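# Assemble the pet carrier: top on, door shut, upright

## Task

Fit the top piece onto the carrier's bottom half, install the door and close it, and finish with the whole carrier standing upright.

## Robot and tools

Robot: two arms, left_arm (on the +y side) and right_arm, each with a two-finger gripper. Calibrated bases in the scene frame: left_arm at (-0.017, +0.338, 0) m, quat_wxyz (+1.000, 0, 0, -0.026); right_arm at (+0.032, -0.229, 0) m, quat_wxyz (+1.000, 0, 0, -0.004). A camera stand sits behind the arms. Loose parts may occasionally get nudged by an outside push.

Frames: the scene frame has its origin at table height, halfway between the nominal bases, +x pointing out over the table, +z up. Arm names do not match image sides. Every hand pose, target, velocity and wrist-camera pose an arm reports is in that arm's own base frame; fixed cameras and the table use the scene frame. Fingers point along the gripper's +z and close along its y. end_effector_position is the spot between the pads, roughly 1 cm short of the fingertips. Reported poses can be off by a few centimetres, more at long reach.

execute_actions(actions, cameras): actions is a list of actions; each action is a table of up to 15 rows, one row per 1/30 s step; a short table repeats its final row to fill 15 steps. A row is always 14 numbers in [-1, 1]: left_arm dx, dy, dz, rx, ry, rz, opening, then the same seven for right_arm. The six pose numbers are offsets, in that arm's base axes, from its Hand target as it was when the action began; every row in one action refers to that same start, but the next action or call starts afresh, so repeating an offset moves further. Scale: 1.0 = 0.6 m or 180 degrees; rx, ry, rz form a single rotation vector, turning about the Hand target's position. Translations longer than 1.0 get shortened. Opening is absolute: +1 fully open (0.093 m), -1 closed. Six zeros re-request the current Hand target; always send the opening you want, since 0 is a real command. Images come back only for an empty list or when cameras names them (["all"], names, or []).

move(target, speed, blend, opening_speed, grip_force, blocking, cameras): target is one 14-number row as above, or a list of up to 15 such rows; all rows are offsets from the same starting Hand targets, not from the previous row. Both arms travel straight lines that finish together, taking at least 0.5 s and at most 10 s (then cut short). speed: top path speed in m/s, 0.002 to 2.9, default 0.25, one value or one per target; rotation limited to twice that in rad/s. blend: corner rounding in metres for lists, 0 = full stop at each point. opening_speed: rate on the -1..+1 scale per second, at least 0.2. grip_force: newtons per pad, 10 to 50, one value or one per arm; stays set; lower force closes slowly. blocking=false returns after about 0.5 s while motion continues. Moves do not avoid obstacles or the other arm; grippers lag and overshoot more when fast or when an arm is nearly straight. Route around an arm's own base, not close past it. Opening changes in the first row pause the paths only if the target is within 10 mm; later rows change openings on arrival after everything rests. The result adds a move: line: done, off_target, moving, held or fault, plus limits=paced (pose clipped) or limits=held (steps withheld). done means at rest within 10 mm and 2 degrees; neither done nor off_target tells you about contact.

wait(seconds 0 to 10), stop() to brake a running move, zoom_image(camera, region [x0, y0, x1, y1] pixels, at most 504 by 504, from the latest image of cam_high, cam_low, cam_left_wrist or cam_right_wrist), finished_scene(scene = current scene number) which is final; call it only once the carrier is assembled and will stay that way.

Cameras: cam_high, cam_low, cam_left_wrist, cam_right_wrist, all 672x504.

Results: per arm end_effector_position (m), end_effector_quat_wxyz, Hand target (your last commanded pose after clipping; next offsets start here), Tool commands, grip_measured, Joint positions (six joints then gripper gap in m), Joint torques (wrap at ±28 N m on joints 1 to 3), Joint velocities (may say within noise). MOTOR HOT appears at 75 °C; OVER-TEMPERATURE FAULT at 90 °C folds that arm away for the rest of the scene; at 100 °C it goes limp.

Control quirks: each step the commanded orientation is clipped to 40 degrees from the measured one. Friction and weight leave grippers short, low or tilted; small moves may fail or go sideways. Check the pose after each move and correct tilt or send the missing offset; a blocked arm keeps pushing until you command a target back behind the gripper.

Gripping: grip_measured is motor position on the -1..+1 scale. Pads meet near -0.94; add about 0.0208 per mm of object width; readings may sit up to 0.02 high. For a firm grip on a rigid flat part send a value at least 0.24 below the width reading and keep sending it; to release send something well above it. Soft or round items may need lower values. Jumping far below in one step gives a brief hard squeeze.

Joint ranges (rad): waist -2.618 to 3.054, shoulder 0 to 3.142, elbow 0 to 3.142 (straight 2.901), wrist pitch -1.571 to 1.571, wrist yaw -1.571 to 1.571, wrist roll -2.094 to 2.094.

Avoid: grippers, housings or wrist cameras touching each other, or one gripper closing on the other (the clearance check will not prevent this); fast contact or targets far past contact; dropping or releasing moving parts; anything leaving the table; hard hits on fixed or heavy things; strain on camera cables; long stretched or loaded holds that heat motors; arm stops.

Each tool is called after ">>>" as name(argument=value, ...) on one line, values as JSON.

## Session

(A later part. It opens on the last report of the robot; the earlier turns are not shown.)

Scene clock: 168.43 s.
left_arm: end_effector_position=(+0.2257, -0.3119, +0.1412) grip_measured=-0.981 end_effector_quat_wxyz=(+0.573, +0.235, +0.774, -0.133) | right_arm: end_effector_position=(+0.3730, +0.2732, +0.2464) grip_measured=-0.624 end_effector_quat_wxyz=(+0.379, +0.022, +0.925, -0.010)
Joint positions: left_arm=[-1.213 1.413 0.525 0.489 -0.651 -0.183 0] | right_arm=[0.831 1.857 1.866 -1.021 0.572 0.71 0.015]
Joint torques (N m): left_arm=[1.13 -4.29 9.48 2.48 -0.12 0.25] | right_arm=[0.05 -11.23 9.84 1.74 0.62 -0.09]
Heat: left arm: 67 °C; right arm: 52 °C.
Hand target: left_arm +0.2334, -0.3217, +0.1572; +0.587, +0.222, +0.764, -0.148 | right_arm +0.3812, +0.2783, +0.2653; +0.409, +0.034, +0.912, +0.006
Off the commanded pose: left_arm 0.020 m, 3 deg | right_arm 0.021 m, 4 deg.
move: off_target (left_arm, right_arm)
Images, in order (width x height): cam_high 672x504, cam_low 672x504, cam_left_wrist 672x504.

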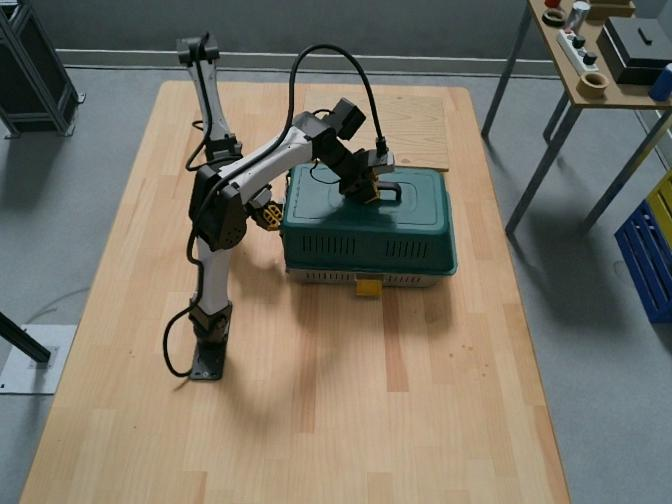

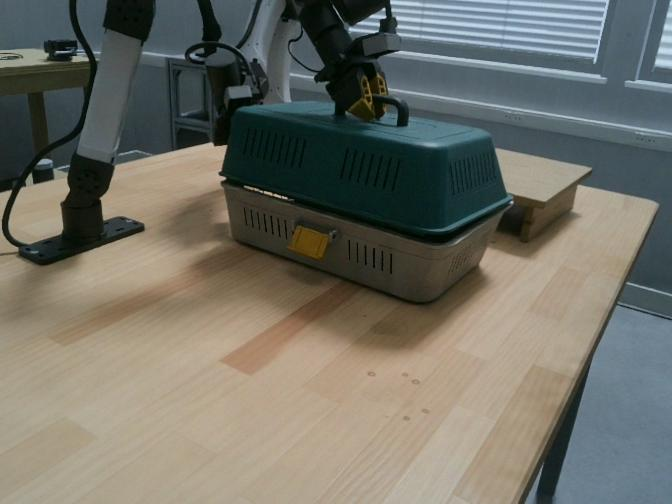

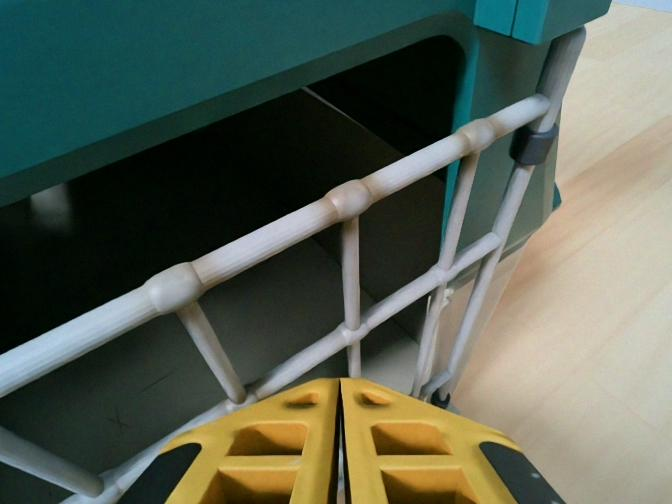

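>>> move(target=[-0.015,0,0,0,0,0,-1,0,0.0,0.06,0.0,0,0,-1], speed=0.05)

>>> move(target=[[-0.12,0.05,0.0,0,0,0,-1,0.00,0,0,0.0,0,0.0,-1],[-0.17,0.08,0.1,0,0,0.15,-1,0.00,0,0,0.0,0,0.0,-1]], speed=0.12, blend=[0.02,0], cameras=["cam_left_wrist","cam_high","cam_low"])

>>> zoom_image(camera="cam_high", region=[270, 150, 470, 300])

>>> zoom_image(camera="cam_low", region=[200, 80, 540, 310])

Scene clock: 174.20 s.
left_arm: end_effector_position=(+0.2221, -0.3141, +0.1414) grip_measured=-0.981 end_effector_quat_wxyz=(+0.573, +0.238, +0.773, -0.134) | right_arm: end_effector_position=(+0.3729, +0.2737, +0.2726) grip_measured=-0.624 end_effector_quat_wxyz=(+0.372, +0.019, +0.928, -0.016)
Joint positions: left_arm=[-1.226 1.413 0.525 0.489 -0.657 -0.183 0] | right_arm=[0.831 1.916 2.065 -1.18 0.57 0.71 0.015]
Joint torques (N m): left_arm=[-0.39 -5.37 8.83 2.32 -0.32 0.12] | right_arm=[0.06 -11.64 12.23 1.61 0.64 -0.09]
Heat: left arm: 67 °C; right arm: 53 °C.
Hand target: left_arm +0.2244, -0.3217, +0.1572; +0.587, +0.222, +0.764, -0.148 | right_arm +0.3812, +0.2783, +0.3013; +0.410, +0.034, +0.912, +0.007
Off the commanded pose: left_arm 0.018 m, 3 deg | right_arm 0.030 m, 6 deg.
move: off_target (left_arm, right_arm)

Scene clock: 178.17 s.
left_arm: end_effector_position=(+0.1246, -0.2681, +0.2123) grip_measured=-0.981 end_effector_quat_wxyz=(+0.604, +0.046, +0.795, +0.003) | right_arm: end_effector_position=(+0.3729, +0.2736, +0.2726) grip_measured=-0.624 end_effector_quat_wxyz=(+0.372, +0.019, +0.928, -0.016)
Joint positions: left_arm=[-1.714 1.637 1.203 -1.448 -1.283 -1.831 0] | right_arm=[0.831 1.916 2.065 -1.181 0.57 0.71 0.015]
Joint torques (N m): left_arm=[-0.43 -5.6 8.14 -0.32 -0.63 -0.07] | right_arm=[0.05 -11.73 12.25 1.61 0.66 -0.09]
Heat: left arm: 67 °C; right arm: 52 °C.
Hand target: left_arm +0.1224, -0.2737, +0.2171; +0.605, +0.038, +0.795, -0.007 | right_arm +0.3812, +0.2783, +0.3013; +0.410, +0.034, +0.912, +0.007
Off the commanded pose: left_arm 0.008 m, 2 deg | right_arm 0.030 m, 6 deg.
move: off_target (right_arm)
Images, in order (width x height): cam_high 672x504, cam_low 672x504, cam_left_wrist 672x504.

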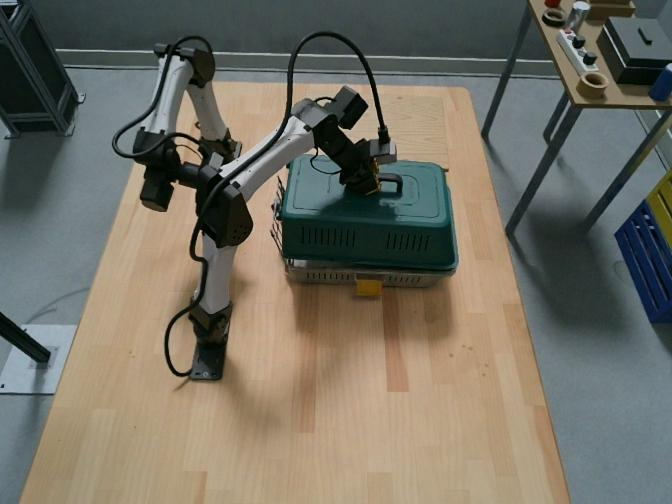

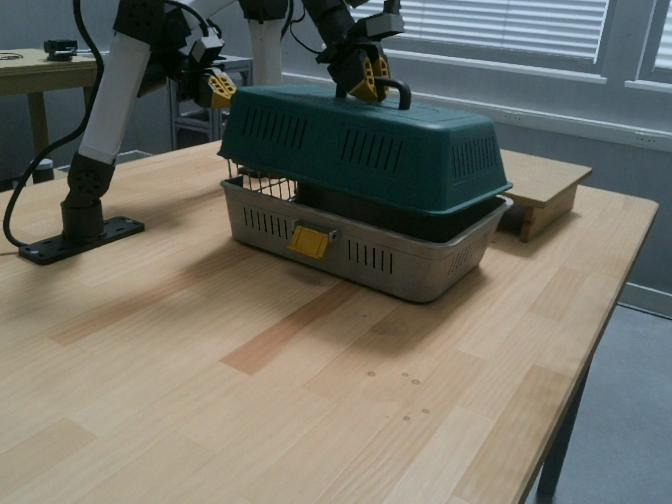

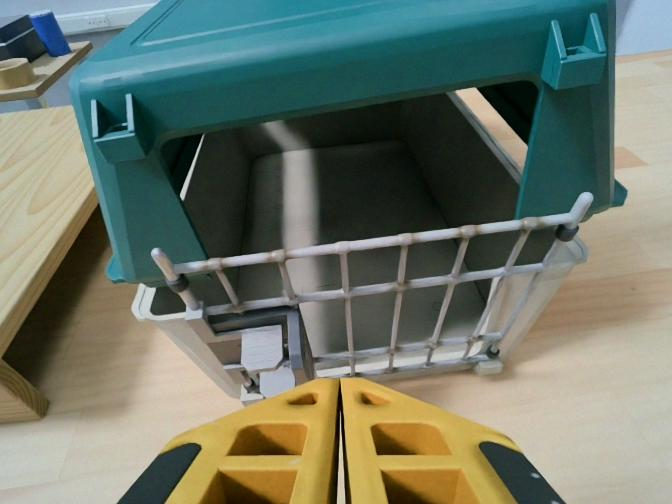

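Scaled by 2.520 from the camera's 672x504 image, which has a finer 960x720 frame.

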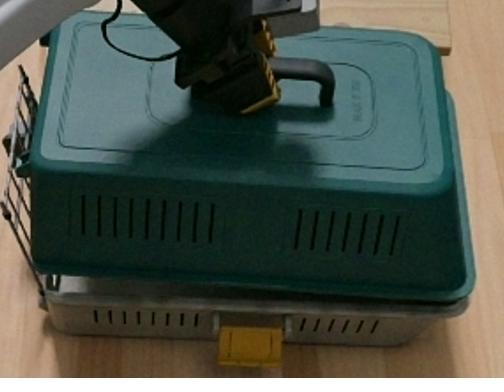

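Scaled by 1.482 from the camera's 672x504 image, which has a finer 960x720 frame.

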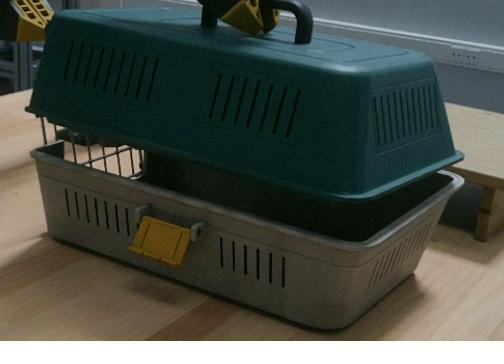

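>>> move(target=[[0.03,-0.03,-0.1,0,0,-0.15,-1,0.0097,0.002,0,0.006,-0.005,0.008,-1],[0.196,-0.08,-0.1,0,0,-0.15,-1,0.0097,0.002,0,0.006,-0.005,0.008,-1]], speed=[0.1,0.05], blend=[0.01,0], cameras=["cam_left_wrist","cam_high","cam_low"])

>>> zoom_image(camera="cam_high", region=[270, 150, 470, 300])

>>> zoom_image(camera="cam_low", region=[200, 80, 540, 310])

>>> zoom_image(camera="cam_high", region=[270, 195, 310, 275])

Scene clock: 194.17 s.
left_arm: end_effector_position=(+0.2341, -0.3105, +0.1411) grip_measured=-0.981 end_effector_quat_wxyz=(+0.573, +0.231, +0.775, -0.130) | right_arm: end_effector_position=(+0.3776, +0.2786, +0.2750) grip_measured=-0.624 end_effector_quat_wxyz=(+0.377, +0.010, +0.926, -0.003)
Joint positions: left_arm=[-1.184 1.425 0.532 0.501 -0.633 -0.174 0] | right_arm=[0.824 1.916 2.065 -1.145 0.548 0.68 0.015]
Joint torques (N m): left_arm=[0.64 -4.68 9.37 2.49 0.04 0.32] | right_arm=[-0.72 -13.57 8.53 1.95 0.59 -0.15]
Heat: left arm: 65 °C; right arm: 53 °C.
Hand target: left_arm +0.2400, -0.3218, +0.1572; +0.587, +0.222, +0.764, -0.148 | right_arm +0.3870, +0.2795, +0.3012; +0.416, +0.026, +0.909, +0.020
Off the commanded pose: left_arm 0.020 m, 3 deg | right_arm 0.028 m, 6 deg.
move: off_target (left_arm, right_arm)
Images, in order (width x height): cam_high 672x504, cam_low 672x504, cam_left_wrist 672x504.

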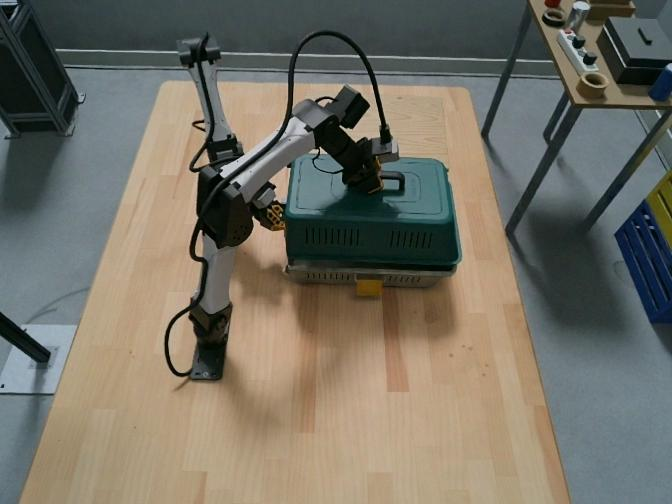

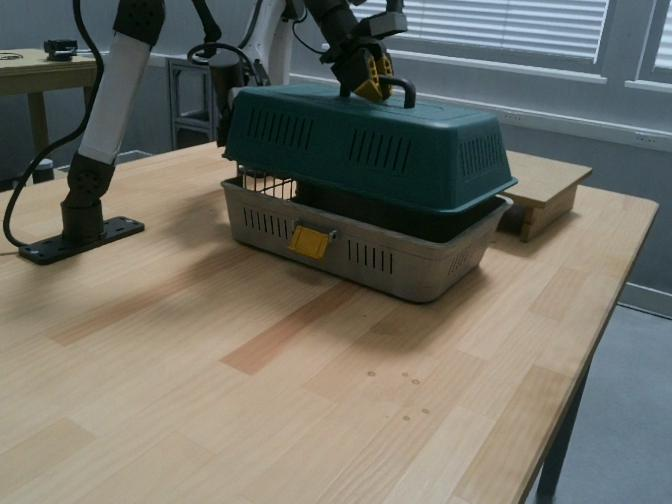

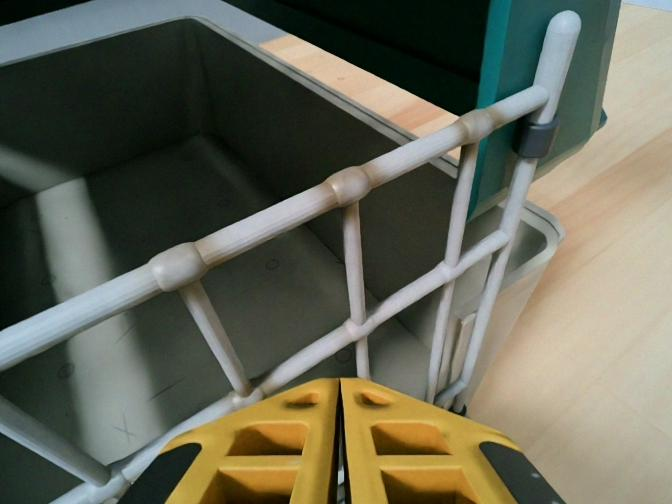

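Scaled by 2.520 from the camera's 672x504 image, which has a finer 960x720 frame.

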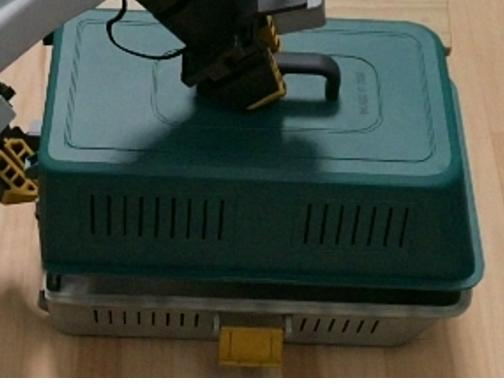

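Scaled by 1.482 from the camera's 672x504 image, which has a finer 960x720 frame.

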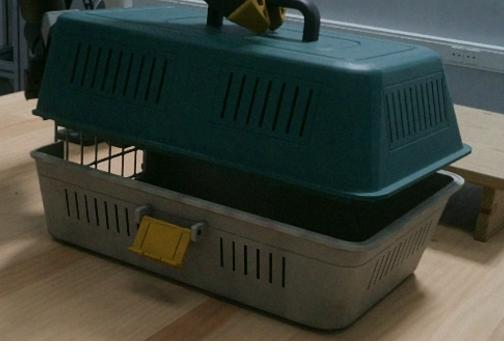

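Scaled by 6.300 from the camera's 672x504 image, which has a finer 960x720 frame.

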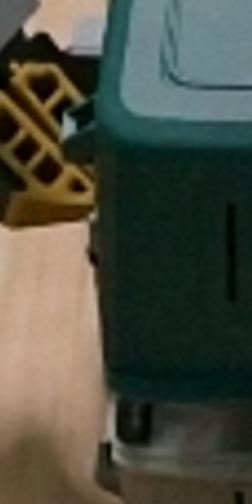

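>>> move(target=[0,0,0,0,0,0,-1,-0.006,-0.009,-0.017,0.0,-0.010,0.00,-1], speed=0.05, cameras=["cam_left_wrist","cam_high","cam_low"])

>>> zoom_image(camera="cam_high", region=[270, 150, 470, 300])

>>> zoom_image(camera="cam_low", region=[210, 120, 310, 220])

>>> zoom_image(camera="cam_low", region=[420, 150, 520, 250])

>>> zoom_image(camera="cam_high", region=[270, 195, 310, 275])

>>> zoom_image(camera="cam_left_wrist", region=[432, 0, 672, 220])

Scene clock: 208.50 s.
left_arm: end_effector_position=(+0.2340, -0.3108, +0.1412) grip_measured=-0.981 end_effector_quat_wxyz=(+0.573, +0.231, +0.775, -0.131) | right_arm: end_effector_position=(+0.3767, +0.2761, +0.2550) grip_measured=-0.624 end_effector_quat_wxyz=(+0.381, +0.007, +0.925, -0.006)
Joint positions: left_arm=[-1.184 1.425 0.532 0.502 -0.631 -0.173 0] | right_arm=[0.824 1.868 1.911 -1.033 0.556 0.669 0.015]
Joint torques (N m): left_arm=[0.72 -4.49 9.4 2.46 -0.05 0.25] | right_arm=[-0.34 -15.99 7.84 2 0.74 -0.16]
Heat: left arm: 68 °C; right arm: 56 °C.
Hand target: left_arm +0.2400, -0.3217, +0.1572; +0.587, +0.222, +0.764, -0.148 | right_arm +0.3834, +0.2741, +0.2911; +0.431, +0.026, +0.902, +0.021
Off the commanded pose: left_arm 0.020 m, 3 deg | right_arm 0.037 m, 7 deg.
move: off_target (left_arm, right_arm)
Images, in order (width x height): cam_high 672x504, cam_low 672x504, cam_left_wrist 672x504.

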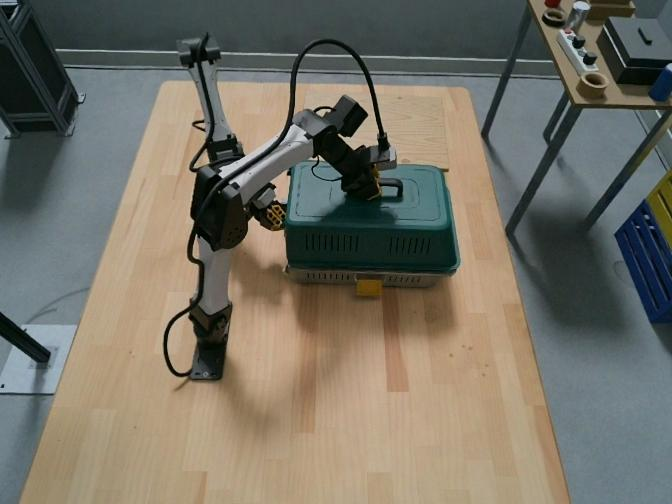

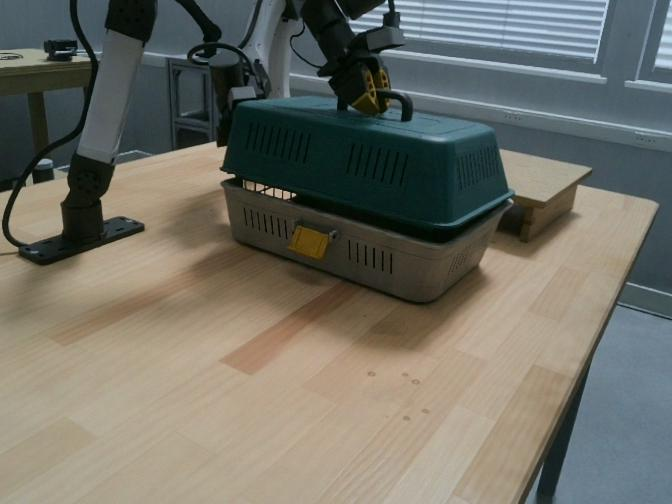

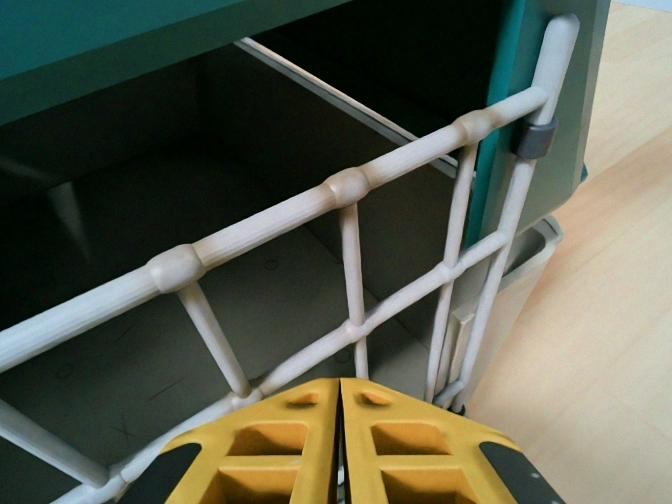

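Scaled by 2.520 from the camera's 672x504 image, which has a finer 960x720 frame.

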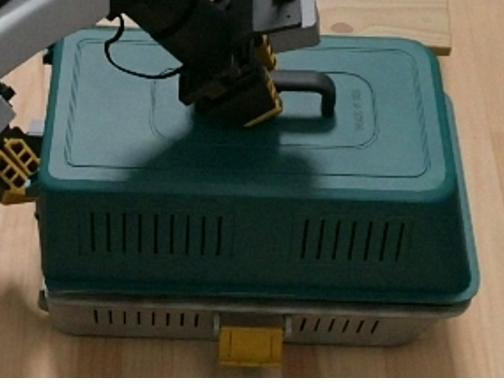

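Scaled by 5.040 from the camera's 672x504 image, which has a finer 960x720 frame.

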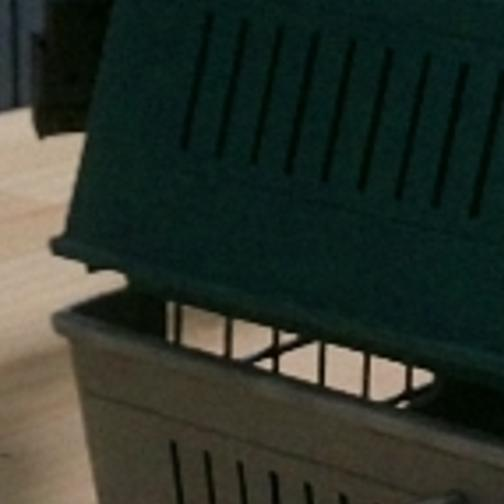

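Scaled by 5.040 from the camera's 672x504 image, which has a finer 960x720 frame.

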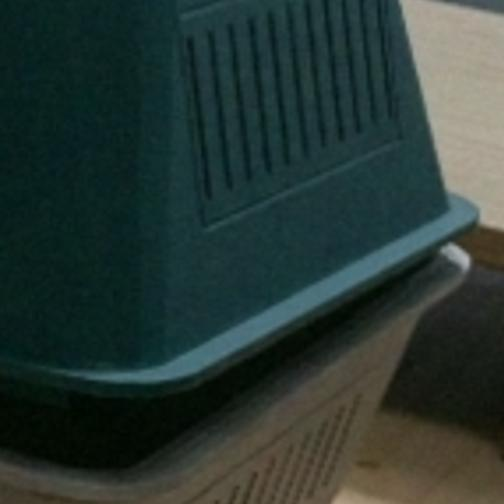

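Scaled by 6.300 from the camera's 672x504 image, which has a finer 960x720 frame.

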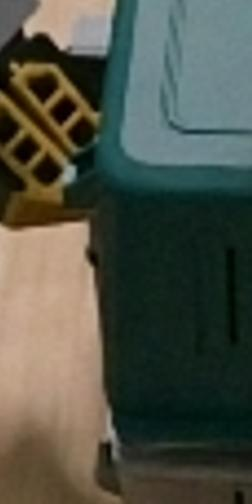

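Scaled by 2.100 from the camera's 672x504 image, which has a finer 960x720 frame.

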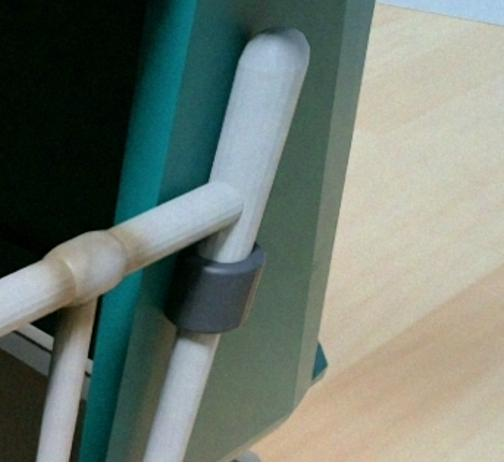

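>>> move(target=[0,0,0,0,0,0,-1,-0.011,-0.0,-0.012,0.005,-0.011,0.00,-1], speed=0.05, cameras=["cam_left_wrist","cam_high","cam_low"])

>>> zoom_image(camera="cam_high", region=[270, 150, 470, 300])

>>> zoom_image(camera="cam_low", region=[210, 120, 310, 220])

>>> zoom_image(camera="cam_low", region=[420, 150, 520, 250])

>>> zoom_image(camera="cam_high", region=[270, 195, 310, 275])

>>> zoom_image(camera="cam_left_wrist", region=[432, 0, 672, 220])

Scene clock: 215.70 s.
left_arm: end_effector_position=(+0.2338, -0.3110, +0.1411) grip_measured=-0.981 end_effector_quat_wxyz=(+0.573, +0.232, +0.775, -0.131) | right_arm: end_effector_position=(+0.3751, +0.2725, +0.2499) grip_measured=-0.624 end_effector_quat_wxyz=(+0.401, +0.013, +0.916, +0.000)
Joint positions: left_arm=[-1.184 1.425 0.532 0.502 -0.63 -0.173 0] | right_arm=[0.829 1.809 1.785 -0.922 0.581 0.665 0.015]
Joint torques (N m): left_arm=[0.85 -4.57 9.29 2.48 -0.06 0.25] | right_arm=[0.73 -15.47 7.92 1.97 0.7 -0.1]
Heat: left arm: 68 °C; right arm: 55 °C.
Hand target: left_arm +0.2400, -0.3217, +0.1572; +0.587, +0.222, +0.764, -0.148 | right_arm +0.3767, +0.2741, +0.2840; +0.446, +0.028, +0.894, +0.028
Off the commanded pose: left_arm 0.020 m, 3 deg | right_arm 0.034 m, 7 deg.
move: off_target (left_arm, right_arm)
Images, in order (width x height): cam_high 672x504, cam_low 672x504, cam_left_wrist 672x504.

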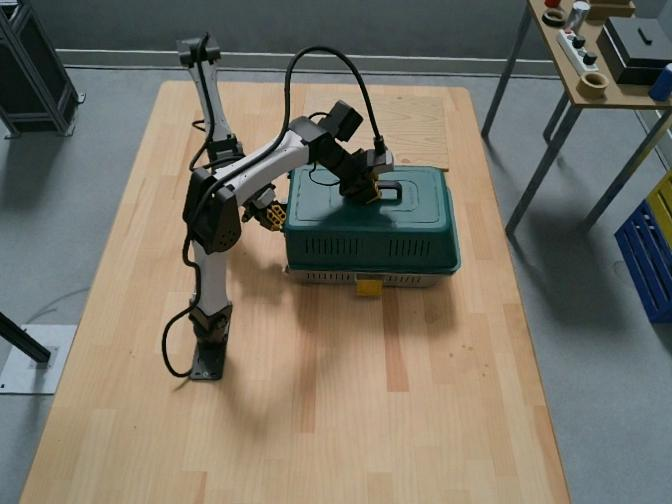

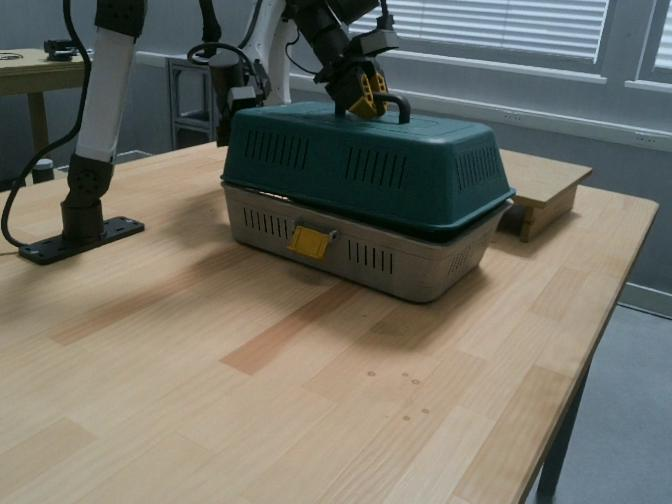

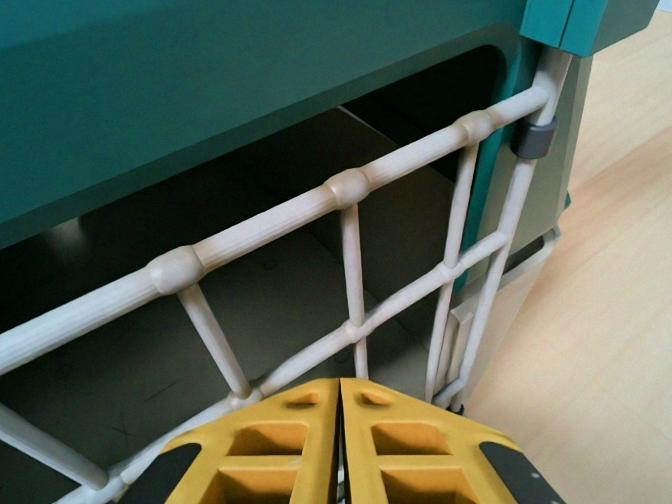

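Scaled by 2.520 from the camera's 672x504 image, which has a finer 960x720 frame.

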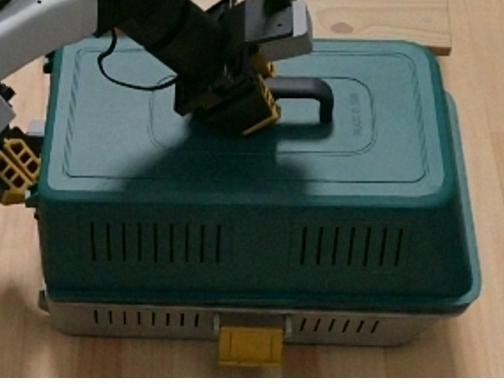

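Scaled by 5.040 from the camera's 672x504 image, which has a finer 960x720 frame.

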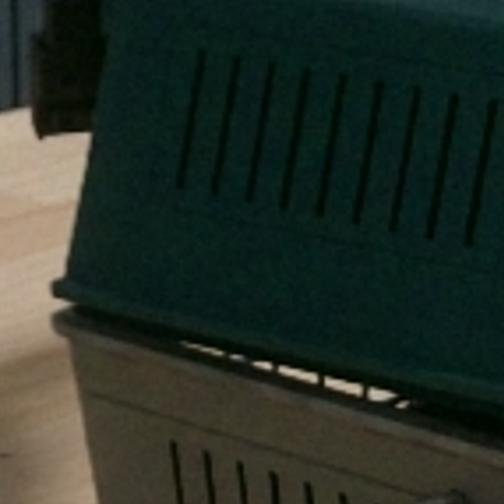

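Scaled by 5.040 from the camera's 672x504 image, which has a finer 960x720 frame.

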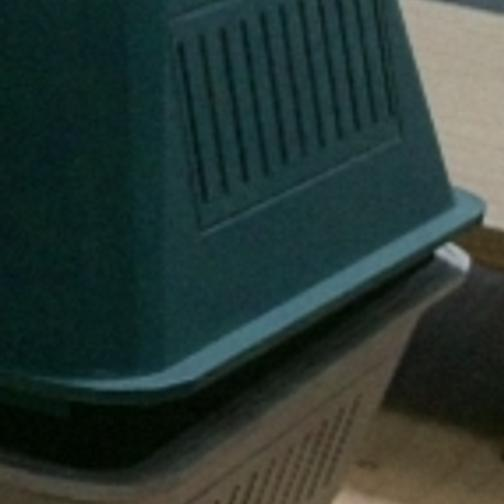

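Scaled by 6.300 from the camera's 672x504 image, which has a finer 960x720 frame.

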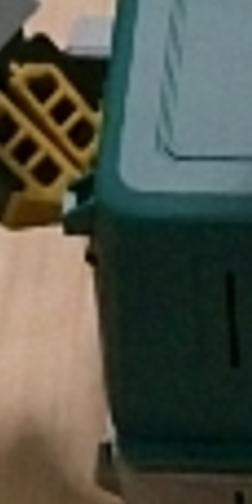

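Scaled by 2.100 from the camera's 672x504 image, which has a finer 960x720 frame.

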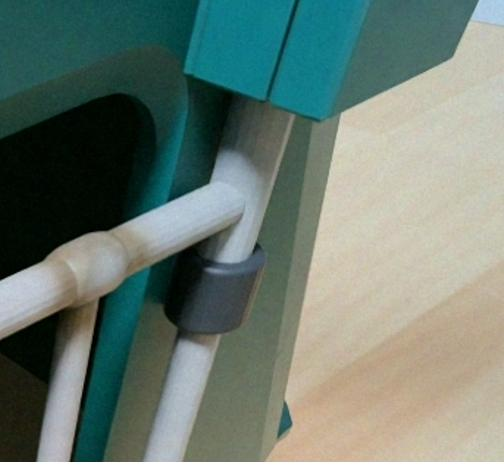

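>>> move(target=[0,0,0,0,0,0,-1,0.0,-0.0,-0.016,0.0,0.007,0.00,-1], speed=0.03, cameras=["cam_left_wrist","cam_high","cam_low"])

>>> zoom_image(camera="cam_low", region=[210, 120, 310, 220])

>>> zoom_image(camera="cam_low", region=[420, 150, 520, 250])

>>> zoom_image(camera="cam_left_wrist", region=[432, 0, 672, 220])

Scene clock: 220.70 s.
left_arm: end_effector_position=(+0.2338, -0.3110, +0.1411) grip_measured=-0.981 end_effector_quat_wxyz=(+0.573, +0.232, +0.775, -0.131) | right_arm: end_effector_position=(+0.3757, +0.2732, +0.2468) grip_measured=-0.624 end_effector_quat_wxyz=(+0.402, +0.013, +0.916, +0.001)
Joint positions: left_arm=[-1.184 1.425 0.532 0.502 -0.63 -0.173 0] | right_arm=[0.829 1.808 1.77 -0.906 0.581 0.665 0.015]
Joint torques (N m): left_arm=[0.59 -4.66 9.4 2.46 -0.06 0.28] | right_arm=[0.29 -14.84 7.6 1.88 0.54 -0.03]
Heat: left arm: 69 °C; right arm: 57 °C.
Hand target: left_arm +0.2400, -0.3217, +0.1572; +0.587, +0.222, +0.764, -0.148 | right_arm +0.3768, +0.2741, +0.2744; +0.436, +0.029, +0.899, +0.028
Off the commanded pose: left_arm 0.020 m, 3 deg | right_arm 0.028 m, 6 deg.
move: off_target (left_arm, right_arm)
Images, in order (width x height): cam_high 672x504, cam_low 672x504, cam_left_wrist 672x504.

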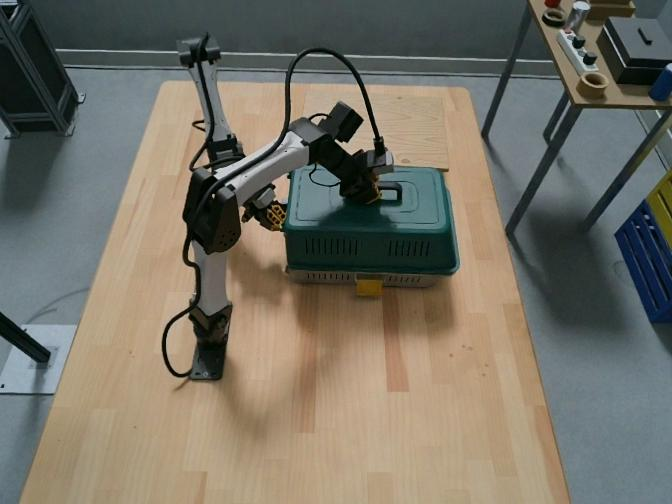

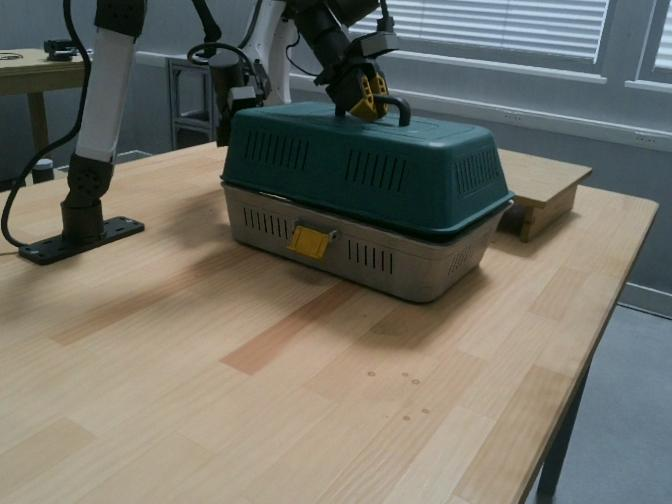

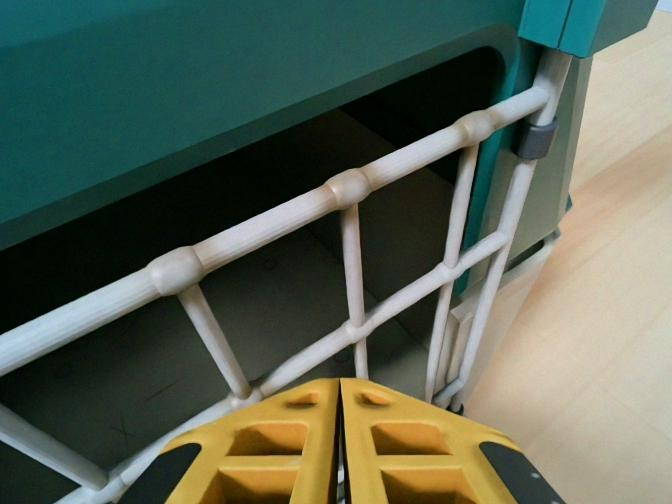

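Scaled by 5.040 from the camera's 672x504 image, which has a finer 960x720 frame.

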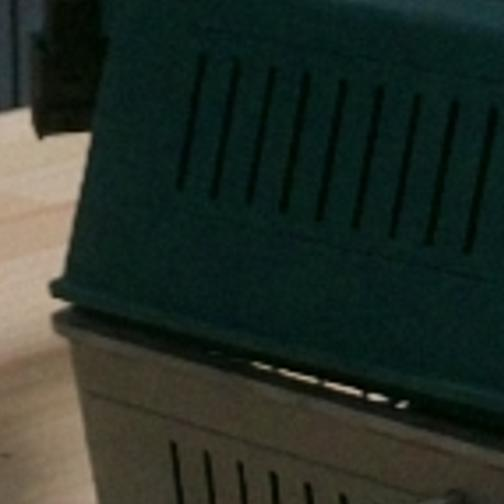

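Scaled by 5.040 from the camera's 672x504 image, which has a finer 960x720 frame.

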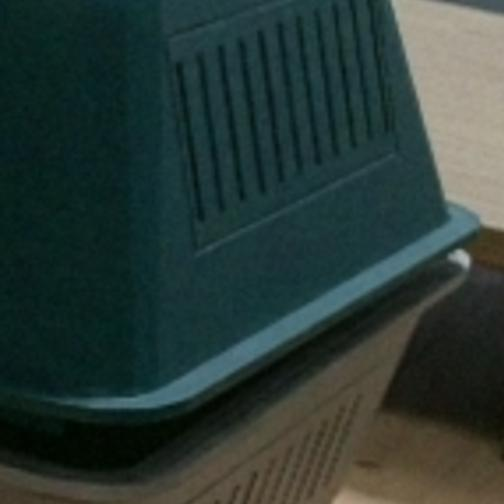

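Scaled by 2.100 from the camera's 672x504 image, which has a finer 960x720 frame.

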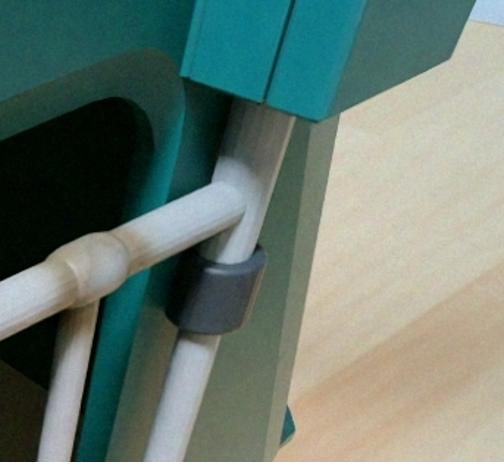

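>>> move(target=[[-0.12,0.05,0.0,0,0,0,-1,0.00,0,0,0.0,0,0.0,-1],[-0.18,0.08,0.1,0,0,0.15,-1,0.00,0,0,0.0,0,0.0,-1]], speed=0.12, blend=[0.02,0], cameras=["cam_left_wrist"])

>>> zoom_image(camera="cam_left_wrist", region=[60, 60, 360, 420])

>>> zoom_image(camera="cam_left_wrist", region=[420, 60, 672, 400])

Scene clock: 228.33 s.
left_arm: end_effector_position=(+0.1340, -0.2679, +0.2118) grip_measured=-0.981 end_effector_quat_wxyz=(+0.604, +0.047, +0.796, +0.004) | right_arm: end_effector_position=(+0.3747, +0.2740, +0.2445) grip_measured=-0.624 end_effector_quat_wxyz=(+0.398, +0.011, +0.917, +0.003)
Joint positions: left_arm=[-1.678 1.599 1.17 -1.336 -1.291 -1.706 0] | right_arm=[0.829 1.808 1.766 -0.906 0.572 0.665 0.015]
Joint torques (N m): left_arm=[-0.4 -5.38 8.54 -0.11 -0.7 -0.05] | right_arm=[0.32 -14.9 7.98 1.88 0.62 -0.02]
Heat: left arm: 69 °C; right arm: 58 °C.
Hand target: left_arm +0.1320, -0.2738, +0.2172; +0.605, +0.038, +0.795, -0.007 | right_arm +0.3768, +0.2741, +0.2744; +0.436, +0.029, +0.899, +0.028
Off the commanded pose: left_arm 0.008 m, 2 deg | right_arm 0.030 m, 6 deg.
move: off_target (right_arm)
Images, in order (width x height): cam_left_wrist 672x504.

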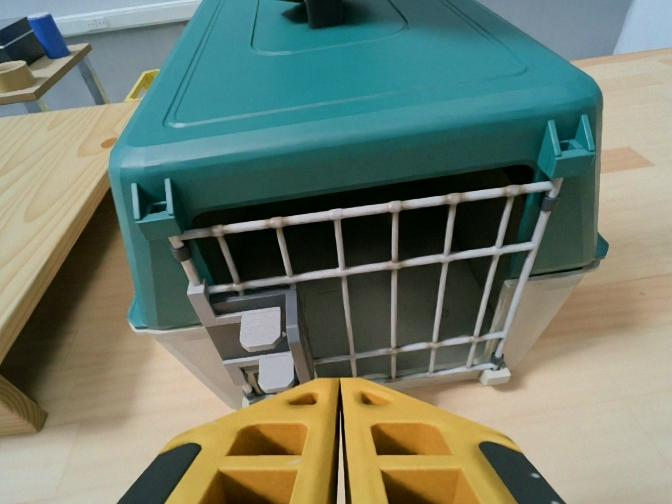

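Scaled by 1.400 from the camera's 672x504 image, which has a finer 960x720 frame.

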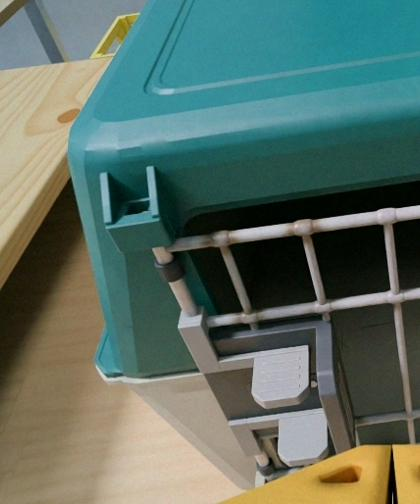

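Scaled by 1.482 from the camera's 672x504 image, which has a finer 960x720 frame.

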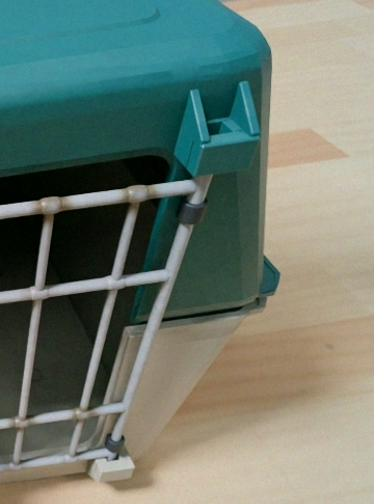

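>>> move(target=[0,0,0,0,0,0,-1,0.00,-0.004,0.003,0.012,0,0.0,-1], speed=0.03, cameras=["cam_left_wrist","cam_low"])

>>> zoom_image(camera="cam_left_wrist", region=[60, 60, 360, 420])

>>> zoom_image(camera="cam_left_wrist", region=[420, 60, 672, 400])

>>> zoom_image(camera="cam_low", region=[200, 80, 540, 310])

Scene clock: 233.03 s.
left_arm: end_effector_position=(+0.1340, -0.2678, +0.2118) grip_measured=-0.981 end_effector_quat_wxyz=(+0.604, +0.047, +0.796, +0.004) | right_arm: end_effector_position=(+0.3722, +0.2732, +0.2444) grip_measured=-0.624 end_effector_quat_wxyz=(+0.396, +0.012, +0.918, +0.013)
Joint positions: left_arm=[-1.678 1.599 1.17 -1.336 -1.291 -1.707 0] | right_arm=[0.826 1.788 1.741 -0.89 0.554 0.667 0.015]
Joint torques (N m): left_arm=[-0.34 -5.59 8.21 -0.08 -0.66 -0.04] | right_arm=[-0.47 -15.13 7.92 1.99 0.53 0.05]
Heat: left arm: 68 °C; right arm: 59 °C.
Hand target: left_arm +0.1320, -0.2736, +0.2171; +0.605, +0.038, +0.795, -0.008 | right_arm +0.3767, +0.2717, +0.2762; +0.435, +0.037, +0.898, +0.045
Off the commanded pose: left_arm 0.008 m, 2 deg | right_arm 0.032 m, 7 deg.
move: off_target (right_arm)
Images, in order (width x height): cam_low 672x504, cam_left_wrist 672x504.

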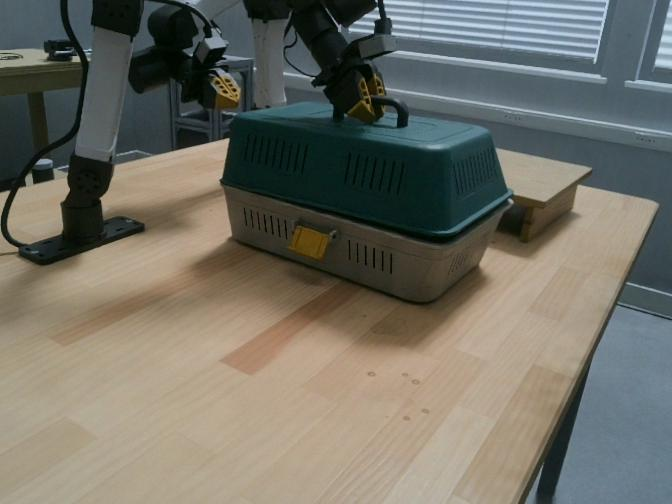

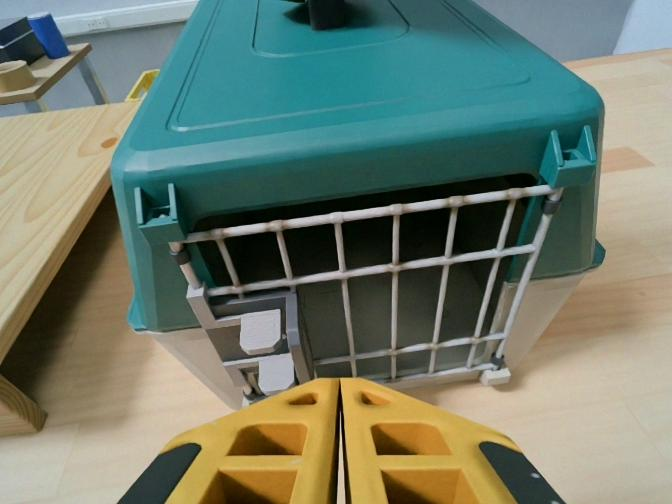

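Scaled by 1.400 from the camera's 672x504 image, which has a finer 960x720 frame.

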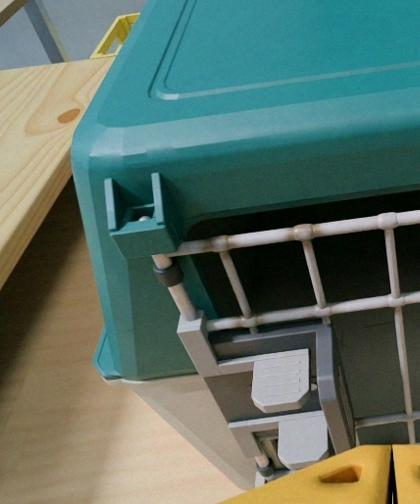

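Scaled by 1.482 from the camera's 672x504 image, which has a finer 960x720 frame.

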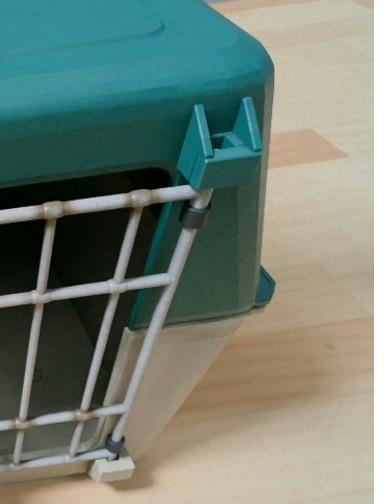

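Scaled by 1.482 from the camera's 672x504 image, which has a finer 960x720 frame.

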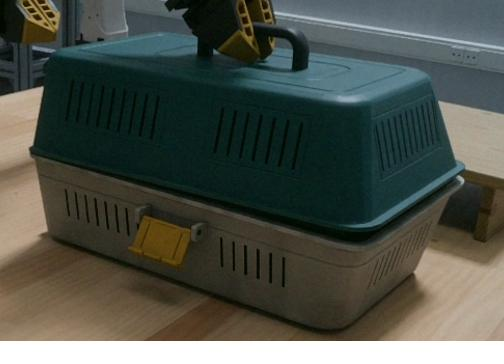

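>>> move(target=[0,0,0,0,0,0,-1,0.00,0.0,-0.022,-0.002,0.008,0.0,-1], speed=0.03, cameras=["cam_low"])

>>> zoom_image(camera="cam_low", region=[200, 80, 540, 310])

Scene clock: 235.57 s.
left_arm: end_effector_position=(+0.1340, -0.2678, +0.2118) grip_measured=-0.981 end_effector_quat_wxyz=(+0.604, +0.047, +0.796, +0.004) | right_arm: end_effector_position=(+0.3737, +0.2727, +0.2389) grip_measured=-0.624 end_effector_quat_wxyz=(+0.394, +0.015, +0.919, +0.015)
Joint positions: left_arm=[-1.678 1.599 1.17 -1.336 -1.291 -1.707 0] | right_arm=[0.82 1.787 1.719 -0.869 0.546 0.67 0.015]
Joint torques (N m): left_arm=[-0.44 -5.56 8.25 -0.06 -0.65 -0.04] | right_arm=[-0.38 -14.09 7.58 1.86 0.46 0.09]
Heat: left arm: 68 °C; right arm: 59 °C.
Hand target: left_arm +0.1320, -0.2736, +0.2171; +0.605, +0.038, +0.795, -0.008 | right_arm +0.3768, +0.2717, +0.2628; +0.424, +0.036, +0.904, +0.042
Off the commanded pose: left_arm 0.008 m, 2 deg | right_arm 0.024 m, 5 deg.
move: off_target (right_arm)
Images, in order (width x height): cam_low 672x504.

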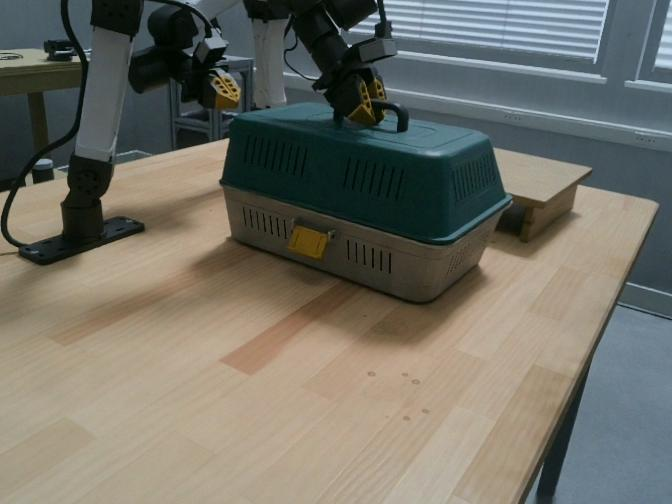

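Scaled by 1.482 from the camera's 672x504 image, which has a finer 960x720 frame.

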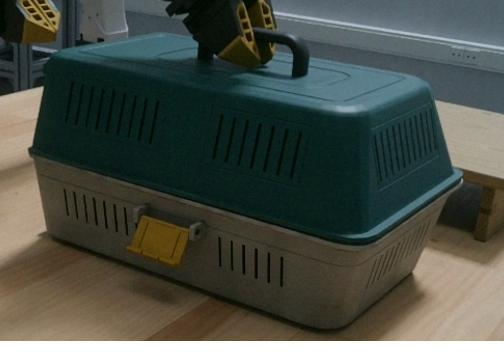

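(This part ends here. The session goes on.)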